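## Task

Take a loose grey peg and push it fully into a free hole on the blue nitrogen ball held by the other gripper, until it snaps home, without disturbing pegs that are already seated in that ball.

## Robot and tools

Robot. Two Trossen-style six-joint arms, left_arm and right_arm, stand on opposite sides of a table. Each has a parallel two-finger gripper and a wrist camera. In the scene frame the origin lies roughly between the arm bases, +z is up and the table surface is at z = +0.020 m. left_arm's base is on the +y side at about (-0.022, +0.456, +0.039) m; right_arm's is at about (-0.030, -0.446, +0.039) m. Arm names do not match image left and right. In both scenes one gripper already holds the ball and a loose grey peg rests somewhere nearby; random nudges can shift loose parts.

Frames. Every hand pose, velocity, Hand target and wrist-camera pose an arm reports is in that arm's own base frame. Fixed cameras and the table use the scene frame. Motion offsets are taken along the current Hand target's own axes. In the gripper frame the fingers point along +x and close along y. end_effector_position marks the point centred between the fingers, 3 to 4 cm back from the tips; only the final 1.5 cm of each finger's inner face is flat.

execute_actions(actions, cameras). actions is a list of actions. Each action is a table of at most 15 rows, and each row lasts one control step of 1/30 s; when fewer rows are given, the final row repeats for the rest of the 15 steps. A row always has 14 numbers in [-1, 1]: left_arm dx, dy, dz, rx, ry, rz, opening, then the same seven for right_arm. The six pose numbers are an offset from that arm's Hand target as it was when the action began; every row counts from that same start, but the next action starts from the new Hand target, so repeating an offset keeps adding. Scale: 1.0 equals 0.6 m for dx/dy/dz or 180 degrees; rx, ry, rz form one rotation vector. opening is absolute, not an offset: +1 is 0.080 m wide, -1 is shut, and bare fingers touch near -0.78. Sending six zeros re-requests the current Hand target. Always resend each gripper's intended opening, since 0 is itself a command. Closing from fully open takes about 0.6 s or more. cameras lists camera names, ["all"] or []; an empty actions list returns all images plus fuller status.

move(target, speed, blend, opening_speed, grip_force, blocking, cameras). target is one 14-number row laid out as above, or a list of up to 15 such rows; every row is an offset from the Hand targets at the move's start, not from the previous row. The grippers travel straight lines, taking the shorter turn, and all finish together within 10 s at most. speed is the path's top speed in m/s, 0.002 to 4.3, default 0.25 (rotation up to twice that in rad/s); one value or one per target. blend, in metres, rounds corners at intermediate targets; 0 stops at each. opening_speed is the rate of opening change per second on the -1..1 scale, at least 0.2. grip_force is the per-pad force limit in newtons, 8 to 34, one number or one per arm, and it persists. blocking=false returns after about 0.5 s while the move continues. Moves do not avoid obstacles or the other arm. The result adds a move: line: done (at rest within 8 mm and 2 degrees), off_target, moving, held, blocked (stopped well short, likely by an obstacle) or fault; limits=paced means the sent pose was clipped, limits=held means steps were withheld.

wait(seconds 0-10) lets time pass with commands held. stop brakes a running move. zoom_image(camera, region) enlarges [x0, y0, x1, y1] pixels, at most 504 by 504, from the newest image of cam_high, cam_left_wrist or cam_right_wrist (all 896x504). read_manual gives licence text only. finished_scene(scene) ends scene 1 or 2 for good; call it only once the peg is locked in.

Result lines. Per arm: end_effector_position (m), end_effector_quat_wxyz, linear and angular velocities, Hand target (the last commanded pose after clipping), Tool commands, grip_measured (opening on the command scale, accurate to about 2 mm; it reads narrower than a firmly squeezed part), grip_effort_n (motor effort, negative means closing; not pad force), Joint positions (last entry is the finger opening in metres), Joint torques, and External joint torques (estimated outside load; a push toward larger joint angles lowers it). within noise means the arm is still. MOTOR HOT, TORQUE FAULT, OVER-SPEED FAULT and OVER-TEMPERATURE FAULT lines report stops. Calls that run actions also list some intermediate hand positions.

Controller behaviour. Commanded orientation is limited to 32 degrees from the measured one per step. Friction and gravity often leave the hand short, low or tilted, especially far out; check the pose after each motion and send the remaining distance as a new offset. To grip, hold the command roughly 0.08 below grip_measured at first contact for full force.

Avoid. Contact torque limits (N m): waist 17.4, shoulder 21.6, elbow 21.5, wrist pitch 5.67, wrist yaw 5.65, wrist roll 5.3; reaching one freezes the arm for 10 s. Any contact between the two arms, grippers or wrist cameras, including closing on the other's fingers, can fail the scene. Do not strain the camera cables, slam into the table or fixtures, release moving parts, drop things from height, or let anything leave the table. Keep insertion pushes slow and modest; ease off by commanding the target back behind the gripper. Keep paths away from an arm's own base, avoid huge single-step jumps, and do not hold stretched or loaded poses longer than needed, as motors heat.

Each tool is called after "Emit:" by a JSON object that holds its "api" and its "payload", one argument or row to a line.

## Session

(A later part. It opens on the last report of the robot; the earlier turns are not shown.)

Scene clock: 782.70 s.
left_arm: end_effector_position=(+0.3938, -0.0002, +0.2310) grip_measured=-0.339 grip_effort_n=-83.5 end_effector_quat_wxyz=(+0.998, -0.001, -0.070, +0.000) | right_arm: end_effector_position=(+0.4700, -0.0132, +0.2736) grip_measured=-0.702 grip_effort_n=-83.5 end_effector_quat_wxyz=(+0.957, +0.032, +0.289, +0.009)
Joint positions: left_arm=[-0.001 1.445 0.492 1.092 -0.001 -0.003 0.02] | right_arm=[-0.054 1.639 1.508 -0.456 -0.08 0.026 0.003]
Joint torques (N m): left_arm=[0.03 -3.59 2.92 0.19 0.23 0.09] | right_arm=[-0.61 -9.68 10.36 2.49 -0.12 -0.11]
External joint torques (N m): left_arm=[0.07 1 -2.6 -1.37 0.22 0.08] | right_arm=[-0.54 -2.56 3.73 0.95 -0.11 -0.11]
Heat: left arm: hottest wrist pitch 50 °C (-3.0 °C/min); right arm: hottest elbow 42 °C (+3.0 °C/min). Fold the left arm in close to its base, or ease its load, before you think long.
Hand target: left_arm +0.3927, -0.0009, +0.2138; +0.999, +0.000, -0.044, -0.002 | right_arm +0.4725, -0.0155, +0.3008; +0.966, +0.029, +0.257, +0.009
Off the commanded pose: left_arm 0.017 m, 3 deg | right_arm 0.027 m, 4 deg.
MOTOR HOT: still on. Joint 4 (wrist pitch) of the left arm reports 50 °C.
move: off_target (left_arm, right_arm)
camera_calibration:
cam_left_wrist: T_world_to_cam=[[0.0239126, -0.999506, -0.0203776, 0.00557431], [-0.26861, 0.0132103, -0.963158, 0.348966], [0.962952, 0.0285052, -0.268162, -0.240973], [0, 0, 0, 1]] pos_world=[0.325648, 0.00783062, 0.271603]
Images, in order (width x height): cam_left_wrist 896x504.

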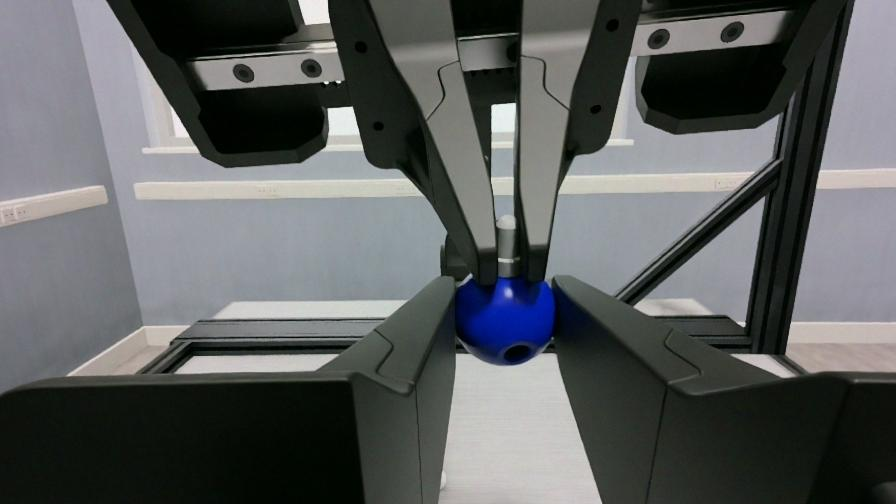

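Emit:
{"api": "zoom_image", "payload": {
  "camera": "cam_left_wrist",
  "region": [480, 210, 540, 300]
}}

Scaled by 5.600 from the camera's 896x504 image, which has a finer 1280x720 frame.

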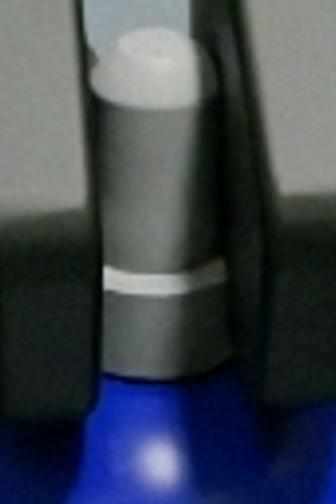

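Emit:
{"api": "move", "payload": {
  "target": [
    [0,0,0,0,0,0,-0.465,-0.0165,0,0.029,0,0,0,-0.9]
  ],
  "speed": 0.04,
  "cameras": ["cam_left_wrist"]
}}

Emit:
{"api": "zoom_image", "payload": {
  "camera": "cam_left_wrist",
  "region": [480, 210, 540, 300]
}}

Scene clock: 785.53 s.
left_arm: end_effector_position=(+0.3930, -0.0002, +0.2390) grip_measured=-0.339 grip_effort_n=-83.5 end_effector_quat_wxyz=(+0.997, -0.001, -0.081, +0.000) | right_arm: end_effector_position=(+0.4702, -0.0138, +0.2859) grip_measured=-0.702 grip_effort_n=-83.5 end_effector_quat_wxyz=(+0.954, +0.032, +0.299, +0.009)
Joint positions: left_arm=[-0.001 1.434 0.499 1.098 -0.001 -0.003 0.02] | right_arm=[-0.056 1.659 1.594 -0.544 -0.083 0.024 0.003]
Joint torques (N m): left_arm=[0.04 -2.45 2.04 -0.32 0.23 0.08] | right_arm=[-0.7 -10.48 11.3 2.96 -0.1 -0.13]
External joint torques (N m): left_arm=[0 2.13 -3.54 -1.86 0.24 0.08] | right_arm=[-0.73 -3.25 4.75 1.45 -0.06 -0.12]
Heat: left arm: hottest wrist pitch 49 °C (-4.0 °C/min); right arm: hottest elbow 43 °C (+4.0 °C/min). Fold the left arm in close to its base, or ease its load, before you think long.
Hand target: left_arm +0.3927, -0.0009, +0.2138; +0.999, +0.000, -0.044, -0.002 | right_arm +0.4726, -0.0167, +0.3207; +0.966, +0.029, +0.257, +0.009
Off the commanded pose: left_arm 0.025 m, 4 deg | right_arm 0.035 m, 5 deg.
MOTOR HOT: still on. Joint 4 (wrist pitch) of the left arm reports 49 °C.
move: off_target (left_arm, right_arm)
camera_calibration:
cam_left_wrist: T_world_to_cam=[[0.0244029, -0.999508, -0.0197168, 0.00540285], [-0.246079, 0.0131102, -0.969161, 0.348963], [0.968943, 0.0285022, -0.245638, -0.24578], [0, 0, 0, 1]] pos_world=[0.323887, 0.00783049, 0.277935]
Images, in order (width x height): cam_left_wrist 896x504.

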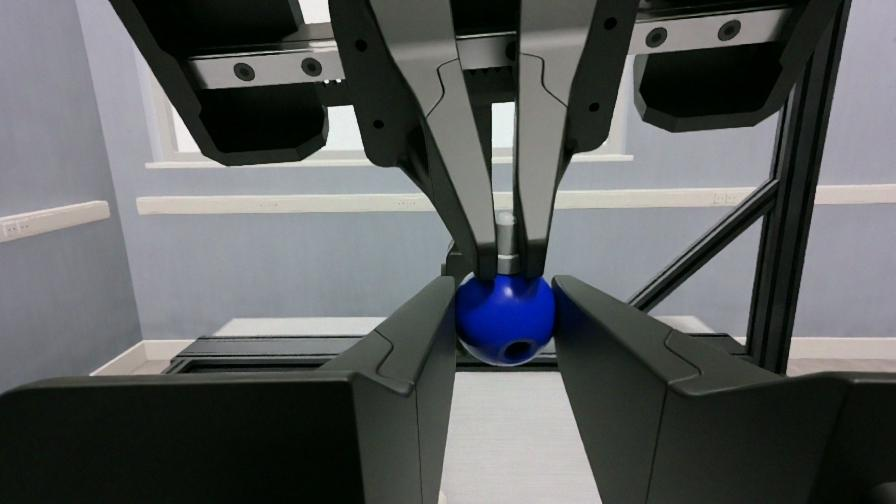

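Scaled by 5.600 from the camera's 896x504 image, which has a finer 1280x720 frame.

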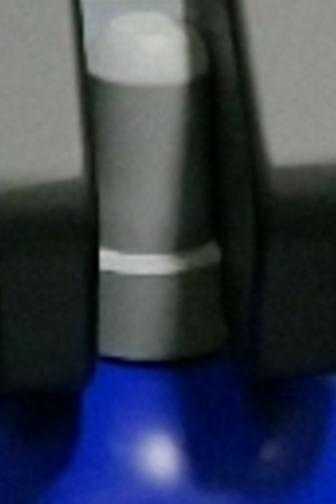

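Emit:
{"api": "move", "payload": {
  "target": [
    [0,0,0,0,0,0,-0.465,0.0605,0,-0.1075,0,0,0,-0.9]
  ],
  "speed": 0.06,
  "cameras": ["cam_left_wrist"]
}}

Scene clock: 787.97 s.
left_arm: end_effector_position=(+0.3918, -0.0002, +0.2147) grip_measured=-0.339 grip_effort_n=-83.5 end_effector_quat_wxyz=(+0.999, -0.001, -0.044, +0.000) | right_arm: end_effector_position=(+0.4727, -0.0129, +0.2451) grip_measured=-0.702 grip_effort_n=-83.5 end_effector_quat_wxyz=(+0.965, +0.029, +0.261, +0.009)
Joint positions: left_arm=[-0.001 1.45 0.47 1.069 -0.001 -0.003 0.02] | right_arm=[-0.052 1.62 1.332 -0.242 -0.078 0.024 0.003]
Joint torques (N m): left_arm=[0.03 -4.1 5.59 1.88 0.22 0.09] | right_arm=[0.21 -8.38 5.06 2.41 0.08 0.11]
External joint torques (N m): left_arm=[0.03 0.41 0.18 0.32 0.22 0.09] | right_arm=[0.16 -1.35 -1.61 0.85 0.11 0.11]
Heat: left arm: hottest wrist pitch 48 °C (-5.0 °C/min); right arm: hottest wrist pitch 44 °C (+1.0 °C/min). Fold the left arm in close to its base, or ease its load, before you think long.
Hand target: left_arm +0.3927, -0.0009, +0.2139; +0.999, +0.000, -0.044, -0.002 | right_arm +0.4720, -0.0122, +0.2470; +0.966, +0.029, +0.257, +0.009
Off the commanded pose: left_arm 0.001 m, 0 deg | right_arm 0.002 m, 1 deg.
MOTOR HOT: still on. Joint 4 (wrist pitch) of the left arm reports 48 °C.
move: done
camera_calibration:
cam_left_wrist: T_world_to_cam=[[0.0229278, -0.999504, -0.0216099, 0.00594694], [-0.317793, 0.0132079, -0.948068, 0.348752], [0.947883, 0.0286046, -0.317333, -0.226994], [0, 0, 0, 1]] pos_world=[0.325859, 0.00783079, 0.258736]
Images, in order (width x height): cam_left_wrist 896x504.

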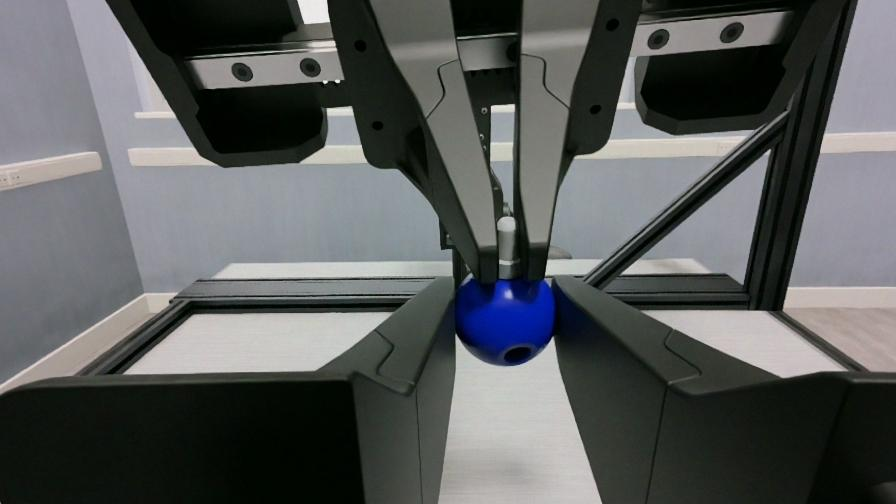

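Emit:
{"api": "move", "payload": {
  "target": [
    [0,0,0,0,0,0,-0.465,-0.0137,0,-0.0232,0,-0.039,0,-0.9],
    [0,0,0,0,0,0,-0.465,-0.0289,0,-0.0435,0,-0.078,0,-0.9],
    [0,0,0,0,0,0,-0.465,-0.0358,0,-0.0667,0,-0.1,0,-0.9]
  ],
  "speed": 0.04,
  "blend": [0.006,0.006,0],
  "cameras": ["cam_left_wrist","cam_right_wrist"]
}}

Scene clock: 793.70 s.
left_arm: end_effector_position=(+0.3941, -0.0002, +0.2099) grip_measured=-0.339 grip_effort_n=-83.5 end_effector_quat_wxyz=(+0.999, -0.001, -0.037, +0.000) | right_arm: end_effector_position=(+0.4371, -0.0122, +0.2249) grip_measured=-0.770 grip_effort_n=-39.3 end_effector_quat_wxyz=(+0.995, +0.027, +0.100, +0.003)
Joint positions: left_arm=[-0.001 1.465 0.474 1.064 -0.001 -0.003 0.02] | right_arm=[-0.048 1.461 0.823 0.438 -0.058 0.045 0]
Joint torques (N m): left_arm=[0.01 -6.05 5.03 2.23 0.22 0.1] | right_arm=[0.26 -7.38 4.29 1.57 -0.01 0.19]
External joint torques (N m): left_arm=[0.02 -1.38 -0.42 0.63 0.22 0.09] | right_arm=[0.29 -1.8 -2.11 -0.08 -0.01 0.19]
Heat: left arm: hottest wrist pitch 49 °C (-4.0 °C/min); right arm: hottest wrist pitch 43 °C (+0.0 °C/min). Fold the left arm in close to its base, or ease its load, before you think long.
Hand target: left_arm +0.3927, -0.0009, +0.2137; +0.999, +0.000, -0.044, -0.002 | right_arm +0.4334, -0.0108, +0.2228; +0.994, +0.030, +0.103, +0.004
Off the commanded pose: left_arm 0.004 m, 1 deg | right_arm 0.004 m, 0 deg.
MOTOR HOT: still on. Joint 4 (wrist pitch) of the left arm reports 49 °C.
move: done
camera_calibration:
cam_left_wrist: T_world_to_cam=[[0.0225937, -0.999504, -0.0219602, 0.00599541], [-0.332213, 0.0132115, -0.943112, 0.349554], [0.942934, 0.0286038, -0.331749, -0.225722], [0, 0, 0, 1]] pos_world=[0.328832, 0.0078308, 0.254917]
cam_right_wrist: T_world_to_cam=[[-0.0129433, -0.997895, -0.0635394, 0.0185269], [-0.478299, 0.0619822, -0.876007, 0.434055], [0.878102, 0.0190524, -0.478094, -0.198186], [0, 0, 0, 1]] pos_world=[0.381875, -0.00463982, 0.286661]
Images, in order (width x height): cam_left_wrist 896x504, cam_right_wrist 896x504.

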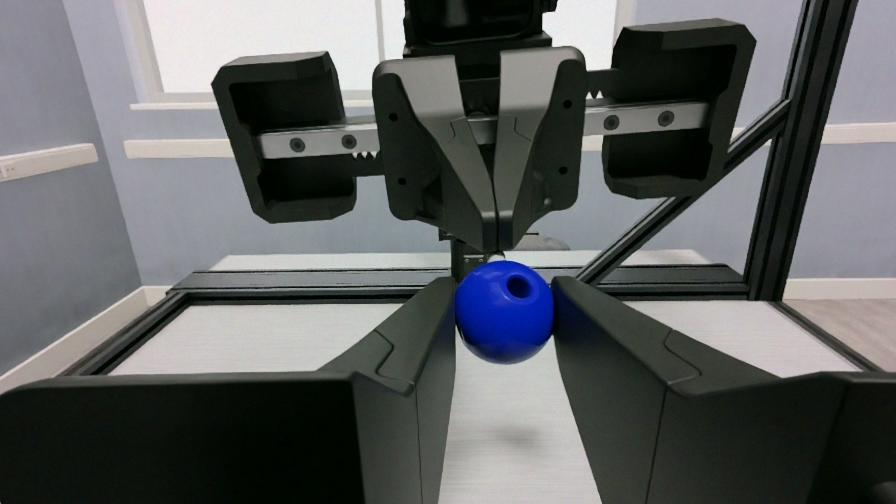

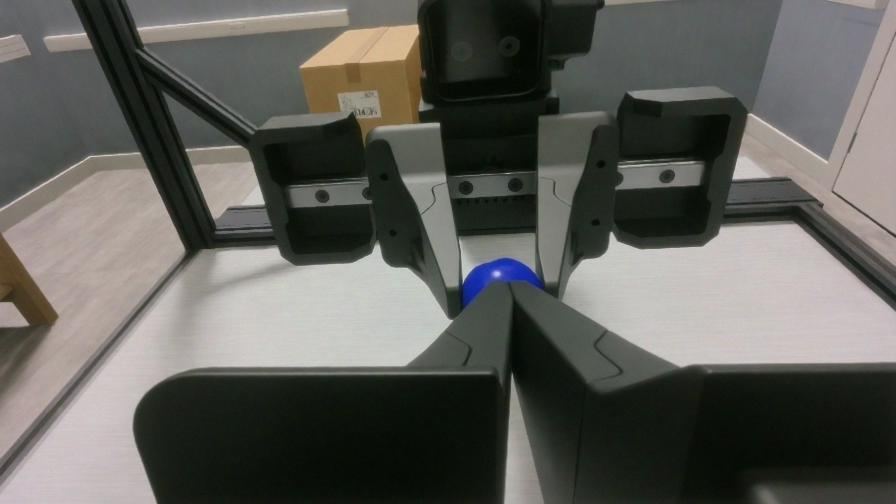

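Emit:
{"api": "move", "payload": {
  "target": [
    [0,0,0,0,0,0,-0.465,0.0,0,0,0,0,0,-0.45],
    [0,0,0,0,0,0,-0.465,-0.06,0,0,0,-0.04,0,-0.45]
  ],
  "speed": 0.08,
  "cameras": ["cam_left_wrist","cam_right_wrist"]
}}

Scene clock: 796.37 s.
left_arm: end_effector_position=(+0.3940, -0.0002, +0.2115) grip_measured=-0.339 grip_effort_n=-83.5 end_effector_quat_wxyz=(+0.999, -0.001, -0.040, +0.000) | right_arm: end_effector_position=(+0.4011, -0.0103, +0.2271) grip_measured=-0.453 grip_effort_n=17.9 end_effector_quat_wxyz=(+0.999, +0.028, +0.045, +0.004)
Joint positions: left_arm=[-0.001 1.465 0.474 1.072 -0.001 -0.003 0.02] | right_arm=[-0.048 1.337 0.63 0.616 -0.058 0.051 0.015]
Joint torques (N m): left_arm=[0.03 -6.03 5.04 1.72 0.22 0.09] | right_arm=[-0.31 -6.75 4.47 2.12 0.07 0.21]
External joint torques (N m): left_arm=[0.06 -1.42 -0.4 0.14 0.21 0.09] | right_arm=[-0.32 -2.2 -1.74 0.49 0.07 0.2]
Heat: left arm: hottest wrist pitch 49 °C (-4.0 °C/min); right arm: hottest wrist pitch 43 °C (+0.0 °C/min). Fold the left arm in close to its base, or ease its load, before you think long.
Hand target: left_arm +0.3927, -0.0009, +0.2137; +0.999, +0.000, -0.044, -0.002 | right_arm +0.3982, -0.0114, +0.2302; +0.999, +0.030, +0.040, +0.002
Off the commanded pose: left_arm 0.003 m, 1 deg | right_arm 0.004 m, 1 deg.
MOTOR HOT: still on. Joint 4 (wrist pitch) of the left arm reports 49 °C.
move: done
camera_calibration:
cam_left_wrist: T_world_to_cam=[[0.02276, -0.999504, -0.0217855, 0.0059336], [-0.325043, 0.0132091, -0.945607, 0.348818], [0.945425, 0.0286033, -0.324581, -0.227516], [0, 0, 0, 1]] pos_world=[0.328345, 0.00783079, 0.256126]
cam_right_wrist: T_world_to_cam=[[-0.00645401, -0.997814, -0.0657743, 0.0179366], [-0.380218, 0.0632842, -0.922729, 0.389862], [0.924874, 0.0190533, -0.379796, -0.206687], [0, 0, 0, 1]] pos_world=[0.339508, -0.00283662, 0.282418]
Images, in order (width x height): cam_left_wrist 896x504, cam_right_wrist 896x504.

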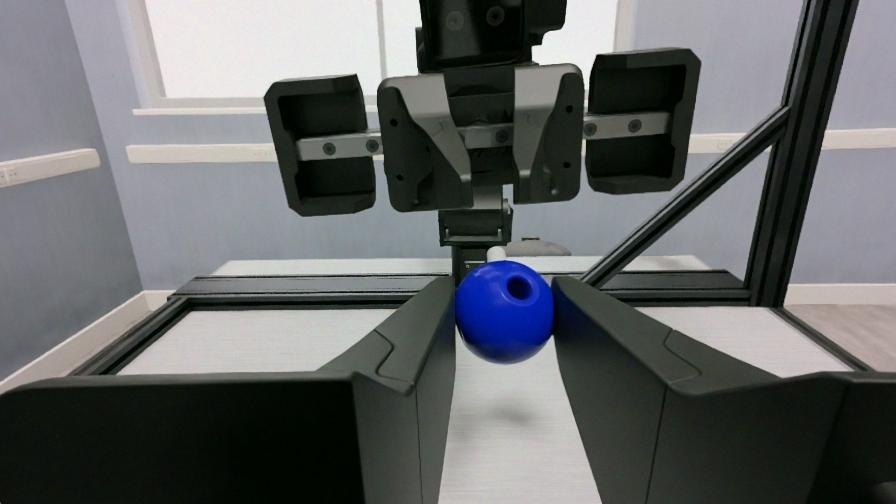

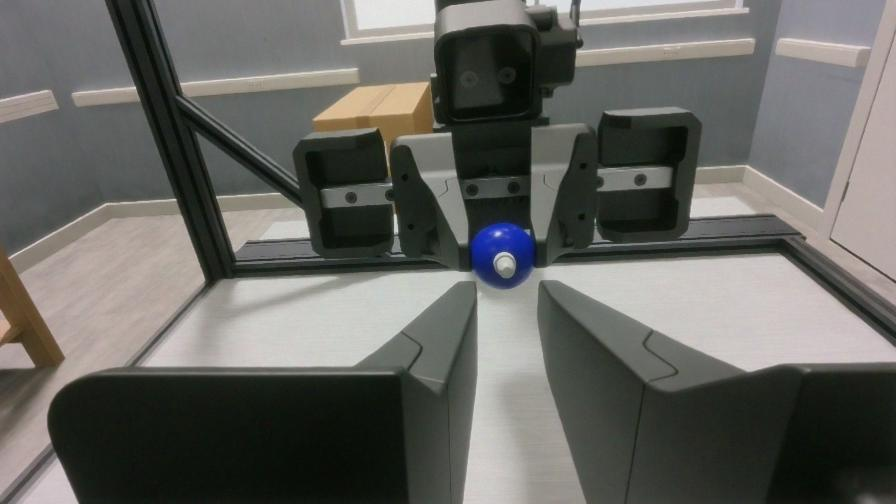

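Emit:
{"api": "move", "payload": {
  "target": [
    [0,0,0.0168,0,0.106,0,-0.465,0.007,0,-0.023,0,-0.026,0,-0.3],
    [0,0,0.0168,0,0.106,0,-0.465,0.007,0,-0.023,0.499,-0.02,0.02,-0.3]
  ],
  "speed": [0.08,0.3],
  "cameras": ["cam_left_wrist","cam_right_wrist"]
}}

Scene clock: 804.87 s.
left_arm: end_effector_position=(+0.3903, -0.0002, +0.2108) grip_measured=-0.339 grip_effort_n=-83.5 end_effector_quat_wxyz=(+0.990, -0.001, +0.138, +0.000) | right_arm: end_effector_position=(+0.4014, -0.0111, +0.2215) grip_measured=-0.303 grip_effort_n=17.4 end_effector_quat_wxyz=(+0.688, +0.725, -0.004, +0.005)
Joint positions: left_arm=[-0.001 1.276 0.689 0.311 -0.001 -0.003 0.02] | right_arm=[-0.045 1.408 0.554 0.867 -0.046 1.624 0.021]
Joint torques (N m): left_arm=[0.01 -6.35 8.87 1.65 0.2 0.13] | right_arm=[0.13 -4.4 4.46 1.83 0.05 0.16]
External joint torques (N m): left_arm=[0.05 -1.94 2.3 -0.01 0.2 0.12] | right_arm=[0.12 0.3 -1.39 0.21 0.05 0.21]
Heat: left arm: hottest wrist pitch 48 °C (-5.0 °C/min); right arm: hottest wrist pitch 43 °C (+1.0 °C/min). Fold the left arm in close to its base, or ease its load, before you think long.
Hand target: left_arm +0.3918, -0.0009, +0.2238; +0.992, +0.000, +0.122, -0.002 | right_arm +0.4013, -0.0104, +0.2161; +0.686, +0.728, +0.001, +0.001
Off the commanded pose: left_arm 0.013 m, 2 deg | right_arm 0.005 m, 1 deg.
MOTOR HOT: still on. Joint 4 (wrist pitch) of the left arm reports 48 °C.
move: off_target (left_arm)
camera_calibration:
cam_left_wrist: T_world_to_cam=[[0.0136026, -0.999496, -0.0286664, 0.0109398], [-0.635025, 0.01351, -0.772373, 0.431419], [0.772372, 0.0287101, -0.634522, -0.0914504], [0, 0, 0, 1]] pos_world=[0.344447, 0.00773136, 0.275503]
cam_right_wrist: T_world_to_cam=[[0.00135761, 0.0631839, -0.998001, 0.231972], [-0.296328, 0.953203, 0.0599447, 0.143357], [0.955085, 0.295654, 0.0200173, -0.306648], [0, 0, 0, 1]] pos_world=[0.335041, -0.0606435, 0.229053]
Images, in order (width x height): cam_left_wrist 896x504, cam_right_wrist 896x504.

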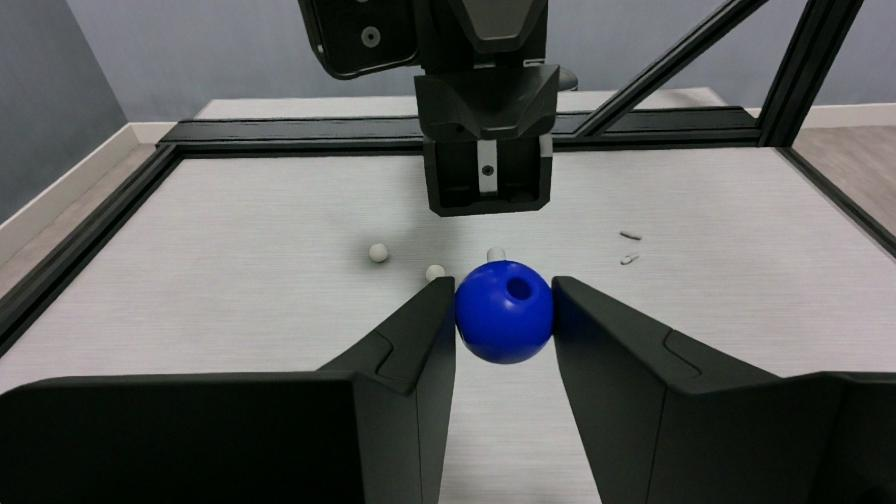

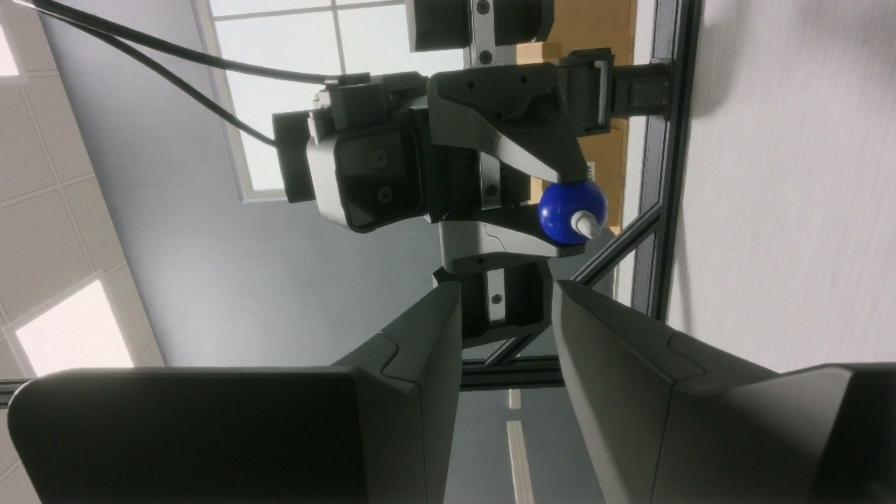

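Emit:
{"api": "move", "payload": {
  "target": [
    [0,0,0,0,0,0,-0.465,0.02,-0.037,0,0,0,0,-0.3]
  ],
  "speed": 0.08,
  "cameras": ["cam_left_wrist","cam_right_wrist"]
}}

Scene clock: 807.27 s.
left_arm: end_effector_position=(+0.3903, -0.0002, +0.2108) grip_measured=-0.339 grip_effort_n=-83.5 end_effector_quat_wxyz=(+0.990, -0.001, +0.138, +0.000) | right_arm: end_effector_position=(+0.4134, -0.0097, +0.1989) grip_measured=-0.303 grip_effort_n=17.4 end_effector_quat_wxyz=(+0.688, +0.726, -0.003, +0.005)
Joint positions: left_arm=[-0.001 1.276 0.689 0.311 -0.001 -0.003 0.02] | right_arm=[-0.038 1.532 0.548 0.994 -0.041 1.624 0.021]
Joint torques (N m): left_arm=[0.01 -6.34 8.85 1.65 0.2 0.13] | right_arm=[0.24 -4.8 4.2 2.06 0.09 0.14]
External joint torques (N m): left_arm=[0.01 -1.94 2.28 -0.01 0.2 0.13] | right_arm=[0.24 0.32 -1.2 0.45 0.09 0.19]
Heat: left arm: hottest wrist pitch 48 °C (-5.1 °C/min); right arm: hottest wrist pitch 43 °C (+1.0 °C/min). Fold the left arm in close to its base, or ease its load, before you think long.
Hand target: left_arm +0.3918, -0.0009, +0.2238; +0.992, +0.000, +0.122, -0.002 | right_arm +0.4133, -0.0092, +0.1939; +0.686, +0.728, +0.001, +0.001
Off the commanded pose: left_arm 0.013 m, 2 deg | right_arm 0.005 m, 1 deg.
MOTOR HOT: still on. Joint 4 (wrist pitch) of the left arm reports 48 °C.
move: off_target (left_arm)
camera_calibration:
cam_left_wrist: T_world_to_cam=[[0.0136026, -0.999496, -0.0286664, 0.0109398], [-0.635025, 0.01351, -0.772373, 0.431419], [0.772372, 0.0287101, -0.634522, -0.0914504], [0, 0, 0, 1]] pos_world=[0.344447, 0.00773136, 0.275503]
cam_right_wrist: T_world_to_cam=[[-0.000994587, 0.0637844, -0.997963, 0.210271], [-0.297269, 0.952831, 0.0611961, 0.147102], [0.954793, 0.296724, 0.0180134, -0.31756], [0, 0, 0, 1]] pos_world=[0.347142, -0.0593476, 0.206561]
Images, in order (width x height): cam_left_wrist 896x504, cam_right_wrist 896x504.

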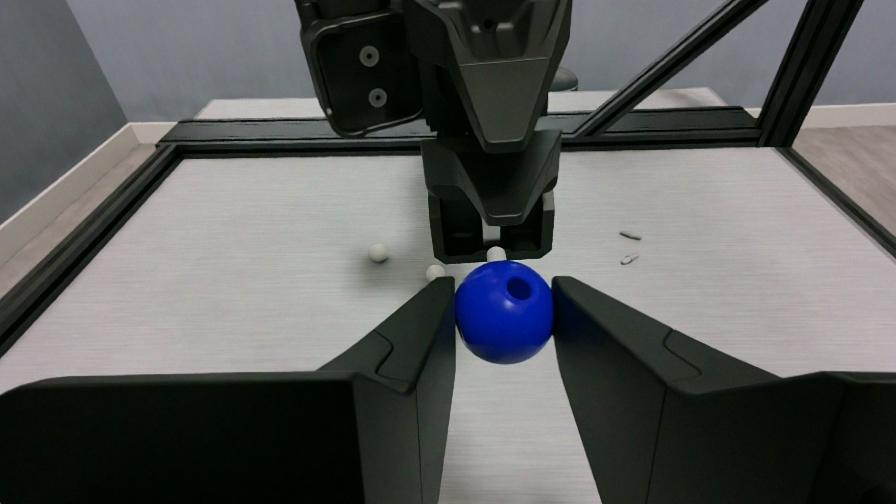

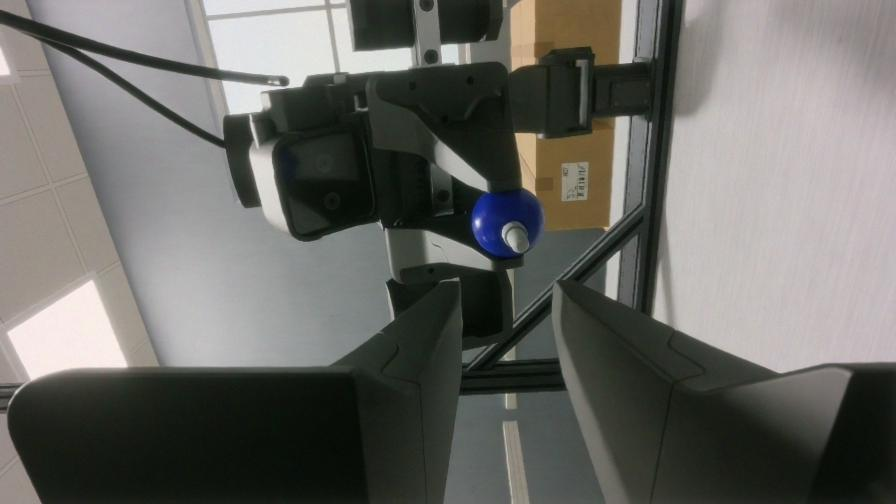

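Emit:
{"api": "move", "payload": {
  "target": [
    [0,0,0,0,0,0,-0.465,0.029,-0.0065,0.01,0,0,0,-0.3]
  ],
  "speed": 0.06,
  "cameras": ["cam_left_wrist","cam_right_wrist"]
}}

Scene clock: 808.97 s.
left_arm: end_effector_position=(+0.3903, -0.0002, +0.2108) grip_measured=-0.339 grip_effort_n=-83.5 end_effector_quat_wxyz=(+0.990, -0.001, +0.138, +0.000) | right_arm: end_effector_position=(+0.4274, -0.0139, +0.1873) grip_measured=-0.303 grip_effort_n=17.4 end_effector_quat_wxyz=(+0.688, +0.726, +0.004, -0.002)
Joint positions: left_arm=[-0.001 1.276 0.689 0.311 -0.001 -0.003 0.02] | right_arm=[-0.051 1.613 0.588 1.016 -0.053 1.624 0.021]
Joint torques (N m): left_arm=[0.01 -6.34 8.87 1.65 0.2 0.13] | right_arm=[-0.31 -5.27 6.17 2.07 -0.09 0.14]
External joint torques (N m): left_arm=[-0.03 -1.93 2.31 0 0.21 0.12] | right_arm=[-0.3 0.26 0.92 0.47 -0.09 0.19]
Heat: left arm: hottest wrist pitch 48 °C (-5.0 °C/min); right arm: hottest wrist pitch 43 °C (+1.0 °C/min). Fold the left arm in close to its base, or ease its load, before you think long.
Hand target: left_arm +0.3918, -0.0009, +0.2238; +0.992, +0.000, +0.122, -0.002 | right_arm +0.4307, -0.0148, +0.1897; +0.686, +0.728, +0.001, +0.001
Off the commanded pose: left_arm 0.013 m, 2 deg | right_arm 0.004 m, 1 deg.
MOTOR HOT: still on. Joint 4 (wrist pitch) of the left arm reports 48 °C.
move: off_target (left_arm)
camera_calibration:
cam_left_wrist: T_world_to_cam=[[0.0136026, -0.999496, -0.0286664, 0.0109398], [-0.635025, 0.01351, -0.772373, 0.431419], [0.772372, 0.0287101, -0.634522, -0.0914504], [0, 0, 0, 1]] pos_world=[0.344447, 0.00773136, 0.275503]
cam_right_wrist: T_world_to_cam=[[-0.019581, 0.0646205, -0.997718, 0.20685], [-0.295689, 0.952895, 0.0675205, 0.154135], [0.955083, 0.296337, 0.0004489, -0.326297], [0, 0, 0, 1]] pos_world=[0.361267, -0.0635475, 0.196117]
Images, in order (width x height): cam_left_wrist 896x504, cam_right_wrist 896x504.

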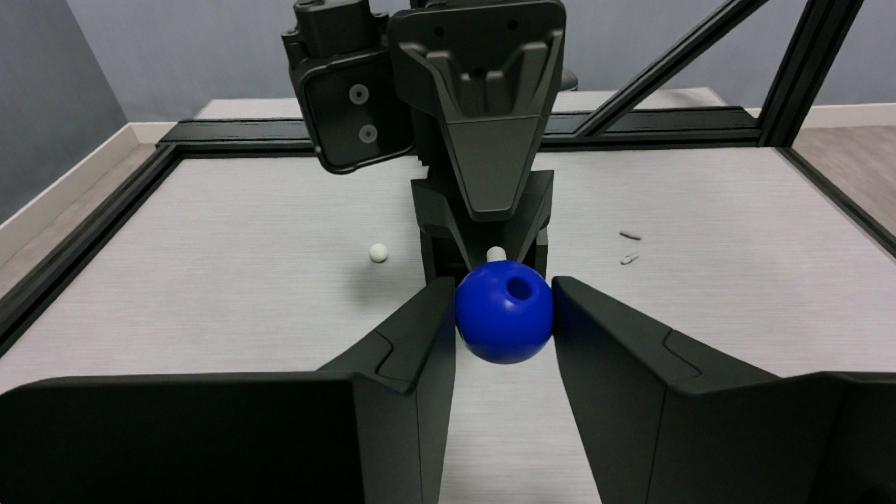

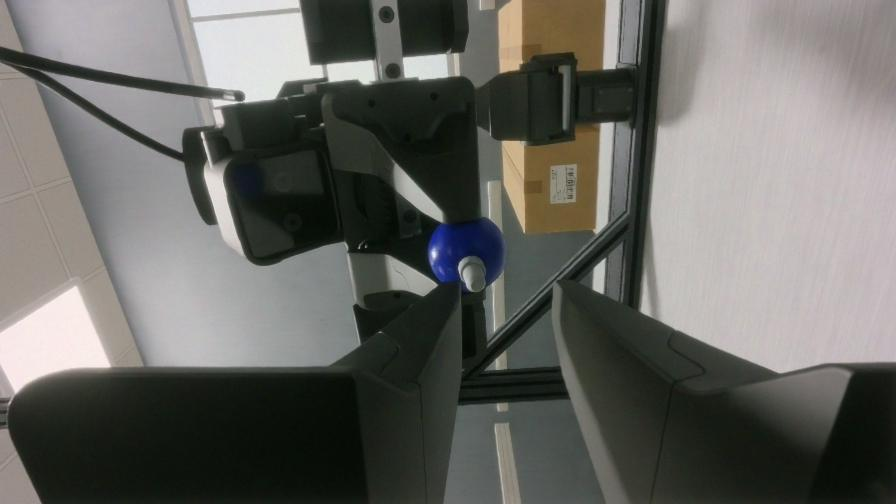

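Emit:
{"api": "move", "payload": {
  "target": [
    [0,0,0,0,0,0,-0.465,0.006,0.0165,0,0,0,0,-0.3]
  ],
  "speed": 0.06,
  "cameras": ["cam_left_wrist","cam_right_wrist"]
}}

Scene clock: 810.27 s.
left_arm: end_effector_position=(+0.3903, -0.0002, +0.2108) grip_measured=-0.339 grip_effort_n=-83.5 end_effector_quat_wxyz=(+0.990, -0.001, +0.138, +0.000) | right_arm: end_effector_position=(+0.4329, -0.0146, +0.1892) grip_measured=-0.303 grip_effort_n=17.4 end_effector_quat_wxyz=(+0.687, +0.726, +0.010, -0.009)
Joint positions: left_arm=[-0.001 1.276 0.689 0.311 -0.001 -0.003 0.02] | right_arm=[-0.053 1.613 0.62 0.968 -0.055 1.624 0.021]
Joint torques (N m): left_arm=[0.02 -6.33 8.87 1.65 0.2 0.13] | right_arm=[-0.29 -7.61 6.23 1.84 -0.09 0.14]
External joint torques (N m): left_arm=[0.03 -1.98 2.36 0.01 0.2 0.12] | right_arm=[-0.29 -1.86 0.81 0.2 -0.09 0.2]
Heat: left arm: hottest wrist pitch 48 °C (-4.0 °C/min); right arm: hottest wrist pitch 44 °C (+2.0 °C/min). Fold the left arm in close to its base, or ease its load, before you think long.
Hand target: left_arm +0.3918, -0.0009, +0.2238; +0.992, +0.000, +0.122, -0.002 | right_arm +0.4344, -0.0155, +0.1996; +0.686, +0.728, +0.001, +0.001
Off the commanded pose: left_arm 0.013 m, 2 deg | right_arm 0.010 m, 1 deg.
MOTOR HOT: still on. Joint 4 (wrist pitch) of the left arm reports 48 °C.
move: off_target (left_arm, right_arm)
camera_calibration:
cam_left_wrist: T_world_to_cam=[[0.0136026, -0.999496, -0.0286664, 0.0109398], [-0.635025, 0.01351, -0.772373, 0.431419], [0.772372, 0.0287101, -0.634522, -0.0914504], [0, 0, 0, 1]] pos_world=[0.344447, 0.00773136, 0.275503]
cam_right_wrist: T_world_to_cam=[[-0.0371054, 0.0654821, -0.997164, 0.216326], [-0.294468, 0.952829, 0.0735281, 0.154618], [0.954941, 0.296361, -0.0160727, -0.328118], [0, 0, 0, 1]] pos_world=[0.36689, -0.0642487, 0.19907]
Images, in order (width x height): cam_left_wrist 896x504, cam_right_wrist 896x504.

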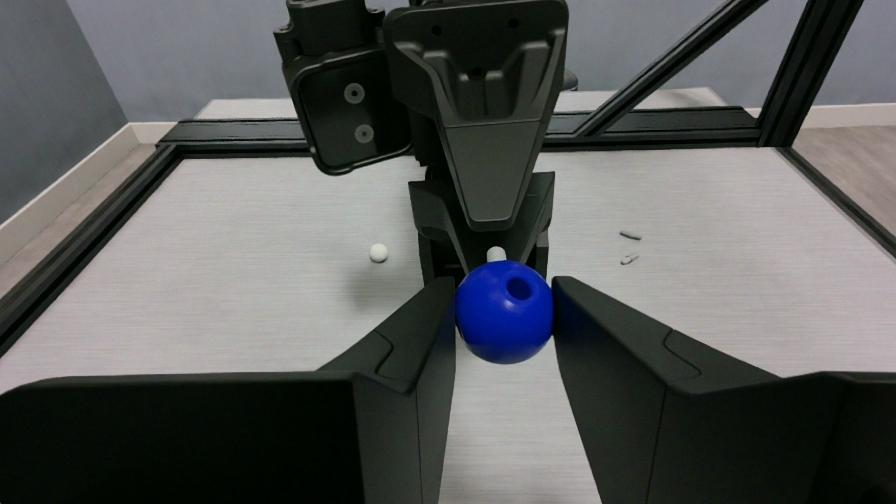

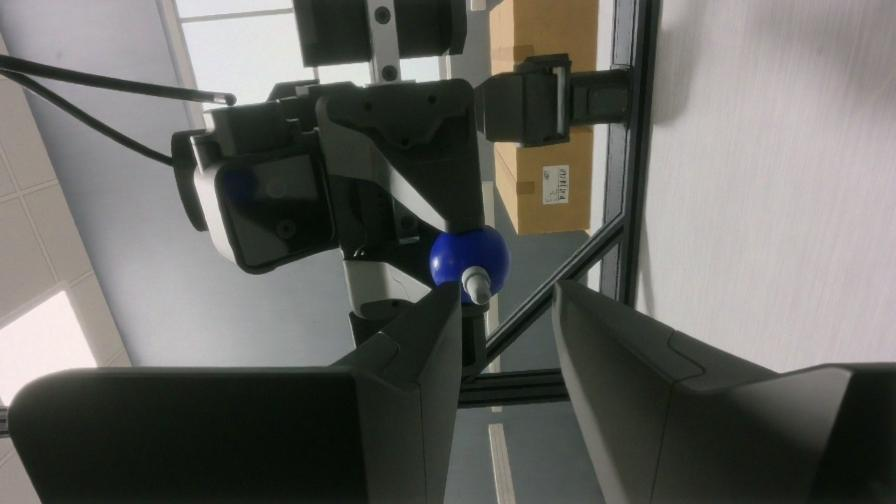

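Emit:
{"api": "move", "payload": {
  "target": [
    [0,0,0,0,0,0,-0.465,0.0,0.012,0,0,0,0,-0.3]
  ],
  "speed": 0.06,
  "cameras": ["cam_right_wrist"]
}}

Scene clock: 811.53 s.
left_arm: end_effector_position=(+0.3903, -0.0002, +0.2108) grip_measured=-0.339 grip_effort_n=-83.5 end_effector_quat_wxyz=(+0.990, -0.001, +0.138, +0.000) | right_arm: end_effector_position=(+0.4335, -0.0152, +0.1942) grip_measured=-0.303 grip_effort_n=17.4 end_effector_quat_wxyz=(+0.687, +0.726, +0.011, -0.011)
Joint positions: left_arm=[-0.001 1.276 0.689 0.311 -0.001 -0.003 0.02] | right_arm=[-0.054 1.595 0.633 0.931 -0.056 1.624 0.021]
Joint torques (N m): left_arm=[0.01 -6.34 8.87 1.65 0.2 0.12] | right_arm=[-0.3 -8.35 6.32 1.83 -0.08 0.15]
External joint torques (N m): left_arm=[0.02 -1.93 2.31 0 0.2 0.12] | right_arm=[-0.3 -2.59 0.76 0.18 -0.08 0.2]
Heat: left arm: hottest wrist pitch 47 °C (-5.0 °C/min); right arm: hottest wrist pitch 44 °C (+2.0 °C/min).
Hand target: left_arm +0.3918, -0.0009, +0.2238; +0.992, +0.000, +0.122, -0.002 | right_arm +0.4343, -0.0160, +0.2068; +0.686, +0.728, +0.001, +0.001
Off the commanded pose: left_arm 0.013 m, 2 deg | right_arm 0.013 m, 2 deg.
MOTOR HOT: cleared for the motors of the left arm.
move: off_target (left_arm, right_arm)
camera_calibration:
cam_right_wrist: T_world_to_cam=[[-0.0420212, 0.0657909, -0.996948, 0.223468], [-0.29373, 0.952921, 0.0752661, 0.154291], [0.954964, 0.295997, -0.0207181, -0.327643], [0, 0, 0, 1]] pos_world=[0.367598, -0.064748, 0.204385]
Images, in order (width x height): cam_right_wrist 896x504.

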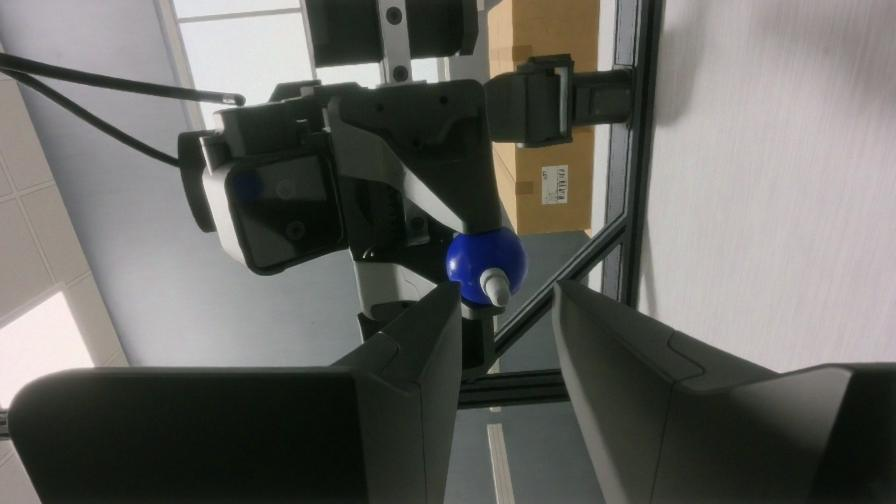

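Emit:
{"api": "move", "payload": {
  "target": [
    [0,0,0,0,0,0,-0.465,0.002,0.0075,-0.004,0,0,0,-0.3]
  ],
  "speed": 0.06,
  "cameras": ["cam_right_wrist"]
}}

Scene clock: 812.83 s.
left_arm: end_effector_position=(+0.3903, -0.0002, +0.2108) grip_measured=-0.339 grip_effort_n=-83.5 end_effector_quat_wxyz=(+0.990, -0.001, +0.138, +0.000) | right_arm: end_effector_position=(+0.4347, -0.0144, +0.1986) grip_measured=-0.303 grip_effort_n=17.4 end_effector_quat_wxyz=(+0.687, +0.726, +0.012, -0.010)
Joint positions: left_arm=[-0.001 1.276 0.689 0.311 -0.001 -0.003 0.02] | right_arm=[-0.052 1.585 0.647 0.907 -0.054 1.624 0.021]
Joint torques (N m): left_arm=[0.01 -6.35 8.87 1.65 0.21 0.13] | right_arm=[0.28 -8.21 6.49 1.81 0.1 0.14]
External joint torques (N m): left_arm=[0 -2 2.36 0.01 0.21 0.13] | right_arm=[0.33 -2.42 0.83 0.15 0.09 0.19]
Heat: left arm: hottest wrist pitch 47 °C (-5.0 °C/min); right arm: hottest wrist pitch 44 °C (+2.0 °C/min).
Hand target: left_arm +0.3918, -0.0009, +0.2238; +0.992, +0.000, +0.122, -0.002 | right_arm +0.4355, -0.0138, +0.2114; +0.686, +0.728, +0.001, +0.001
Off the commanded pose: left_arm 0.013 m, 2 deg | right_arm 0.013 m, 2 deg.
move: off_target (left_arm, right_arm)
camera_calibration:
cam_right_wrist: T_world_to_cam=[[-0.0423832, 0.0657367, -0.996936, 0.228087], [-0.294399, 0.952709, 0.0753363, 0.153858], [0.954742, 0.29669, -0.021026, -0.328711], [0, 0, 0, 1]] pos_world=[0.368797, -0.0640501, 0.208886]
Images, in order (width x height): cam_right_wrist 896x504.

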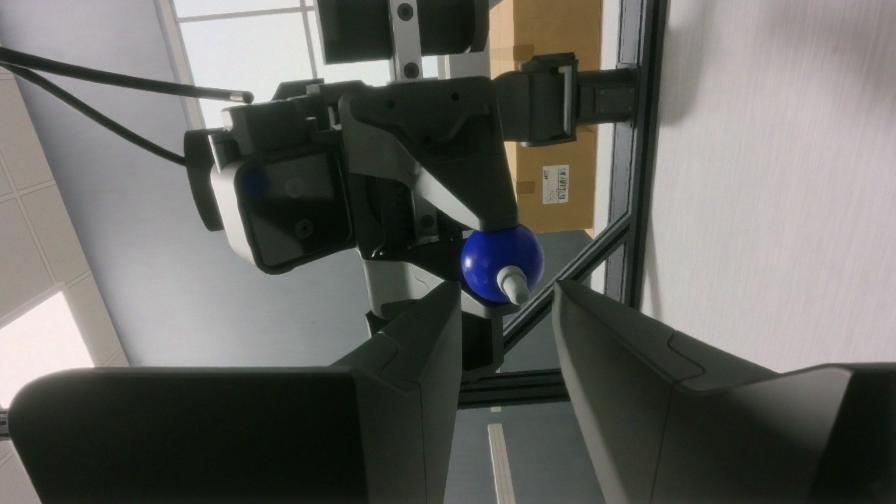

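Emit:
{"api": "move", "payload": {
  "target": [
    [0,0,0,0,0,0,-0.465,0.005,0.0,0,0,0,0,-0.3],
    [0,0,0,0,0,0,-0.465,0.005,0.0,0,0,0,0,-0.9]
  ],
  "speed": 0.06,
  "cameras": ["cam_left_wrist","cam_right_wrist"]
}}

Emit:
{"api": "zoom_image", "payload": {
  "camera": "cam_right_wrist",
  "region": [450, 215, 560, 325]
}}

Scene clock: 814.70 s.
left_arm: end_effector_position=(+0.3897, -0.0002, +0.2144) grip_measured=-0.339 grip_effort_n=-83.5 end_effector_quat_wxyz=(+0.991, -0.001, +0.135, +0.000) | right_arm: end_effector_position=(+0.4366, -0.0142, +0.2021) grip_measured=-0.770 grip_effort_n=-37.9 end_effector_quat_wxyz=(+0.687, +0.726, +0.010, -0.008)
Joint positions: left_arm=[-0.001 1.267 0.693 0.303 -0.001 -0.003 0.02] | right_arm=[-0.051 1.585 0.658 0.902 -0.054 1.625 0]
Joint torques (N m): left_arm=[0.02 -5.18 8.33 2.13 0.2 0.12] | right_arm=[0.23 -7.05 6.45 2.23 0.11 0.1]
External joint torques (N m): left_arm=[0.01 -0.77 1.72 0.47 0.21 0.12] | right_arm=[0.23 -1.39 0.87 0.62 0.11 0.15]
Heat: left arm: hottest wrist pitch 47 °C (-5.0 °C/min); right arm: hottest wrist pitch 44 °C (+2.0 °C/min).
Hand target: left_arm +0.3918, -0.0009, +0.2238; +0.992, +0.000, +0.122, -0.002 | right_arm +0.4386, -0.0138, +0.2115; +0.686, +0.728, +0.001, +0.001
Off the commanded pose: left_arm 0.010 m, 2 deg | right_arm 0.010 m, 1 deg.
move: off_target (left_arm, right_arm)
camera_calibration:
cam_left_wrist: T_world_to_cam=[[0.0137648, -0.999497, -0.0285851, 0.0109737], [-0.630623, 0.0135076, -0.775972, 0.432848], [0.775967, 0.0287076, -0.630119, -0.0909131], [0, 0, 0, 1]] pos_world=[0.343359, 0.00773135, 0.278906]
cam_right_wrist: T_world_to_cam=[[-0.0363216, 0.0657866, -0.997172, 0.229033], [-0.295255, 0.952579, 0.0735992, 0.15467], [0.954728, 0.297094, -0.0151753, -0.33172], [0, 0, 0, 1]] pos_world=[0.370688, -0.0638514, 0.211968]
Images, in order (width x height): cam_left_wrist 896x504, cam_right_wrist 896x504.

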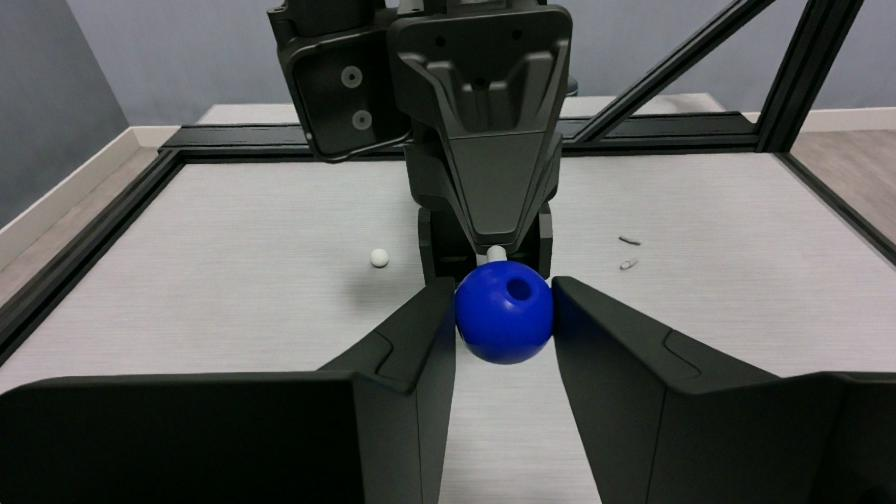

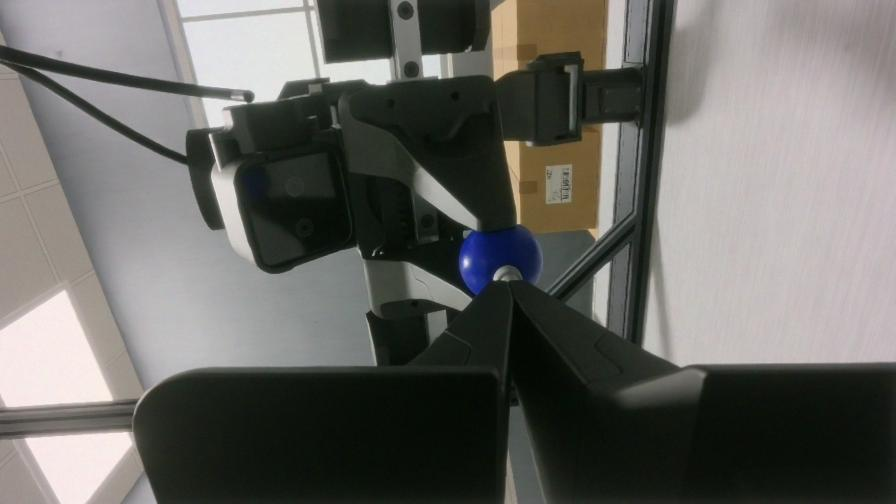

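Scaled by 4.582 from the camera's 896x504 image, which has a finer 1280x720 frame.

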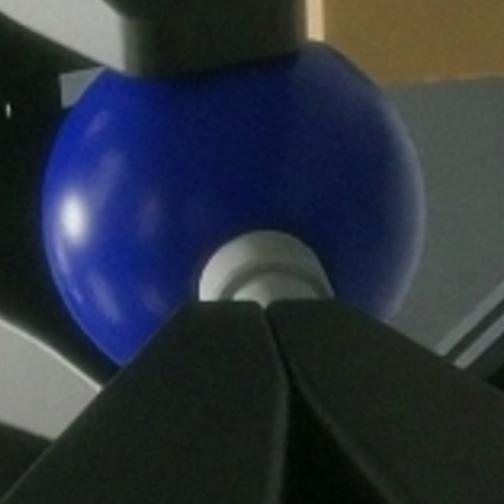

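Emit:
{"api": "move", "payload": {
  "target": [
    [0,0,0,0,0,0,-0.465,0.0,0.0,0,0,0,0,-0.3],
    [0,0,0,0,0,0,-0.465,0.0,0.0,-0.0125,0,0,0,-0.3]
  ],
  "speed": 0.06,
  "cameras": ["cam_left_wrist","cam_right_wrist"]
}}

Scene clock: 817.27 s.
left_arm: end_effector_position=(+0.3900, -0.0002, +0.2157) grip_measured=-0.339 grip_effort_n=-83.5 end_effector_quat_wxyz=(+0.991, -0.001, +0.132, +0.000) | right_arm: end_effector_position=(+0.4372, -0.0068, +0.2040) grip_measured=-0.303 grip_effort_n=17.4 end_effector_quat_wxyz=(+0.688, +0.726, +0.008, -0.006)
Joint positions: left_arm=[-0.001 1.267 0.694 0.309 -0.001 -0.003 0.02] | right_arm=[-0.025 1.584 0.661 0.905 -0.028 1.625 0.021]
Joint torques (N m): left_arm=[0.01 -5.18 8.36 1.77 0.2 0.13] | right_arm=[0.13 -7.05 6.2 1.81 0.1 0.15]
External joint torques (N m): left_arm=[-0.01 -0.83 1.81 0.13 0.21 0.12] | right_arm=[0.13 -1.21 0.49 0.15 0.09 0.2]
Heat: left arm: hottest wrist pitch 48 °C (-4.0 °C/min); right arm: hottest wrist pitch 44 °C (+2.0 °C/min).
Hand target: left_arm +0.3918, -0.0009, +0.2240; +0.993, +0.000, +0.122, -0.002 | right_arm +0.4386, -0.0062, +0.2118; +0.686, +0.728, +0.001, +0.001
Off the commanded pose: left_arm 0.008 m, 1 deg | right_arm 0.008 m, 1 deg.
move: done
camera_calibration:
cam_left_wrist: T_world_to_cam=[[0.0139279, -0.999497, -0.0285066, 0.0109243], [-0.626187, 0.0135079, -0.779556, 0.433114], [0.779548, 0.028708, -0.625684, -0.0927613], [0, 0, 0, 1]] pos_world=[0.343371, 0.00773136, 0.279909]
cam_right_wrist: T_world_to_cam=[[-0.0306529, 0.0650354, -0.997412, 0.228046], [-0.295648, 0.95264, 0.071202, 0.14831], [0.954805, 0.297065, -0.00997358, -0.335506], [0, 0, 0, 1]] pos_world=[0.37118, -0.0564503, 0.21355]
Images, in order (width x height): cam_left_wrist 896x504, cam_right_wrist 896x504.

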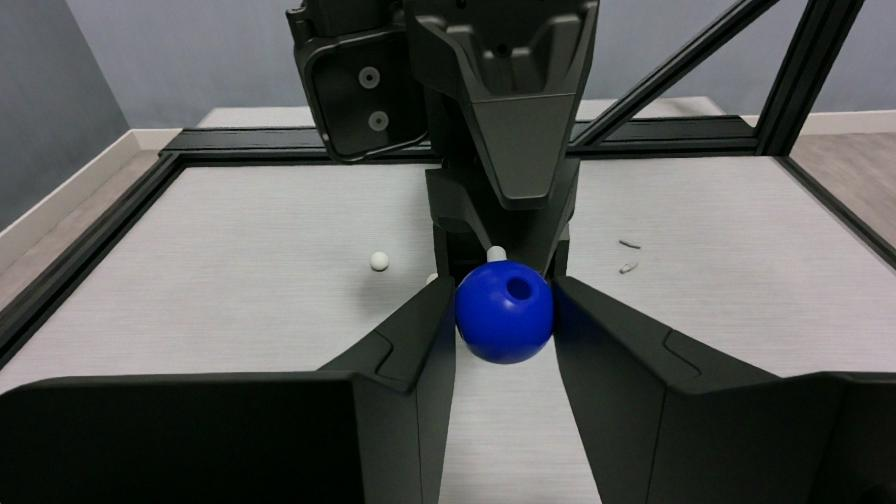

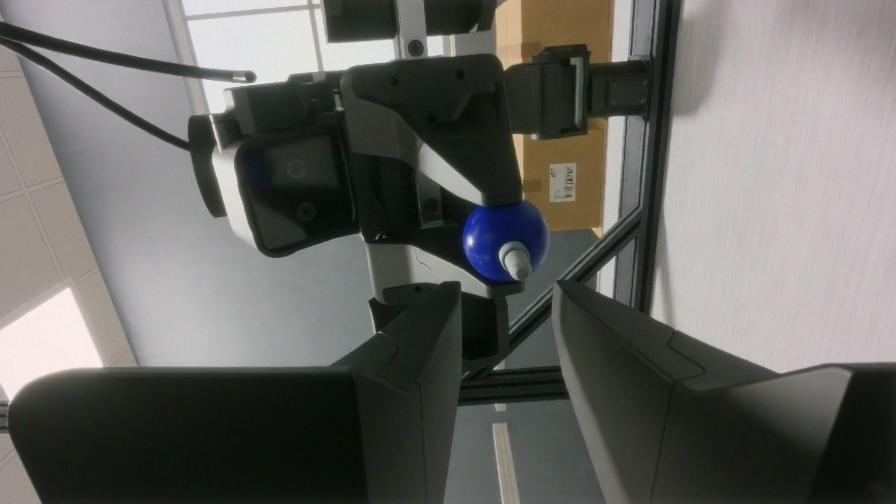

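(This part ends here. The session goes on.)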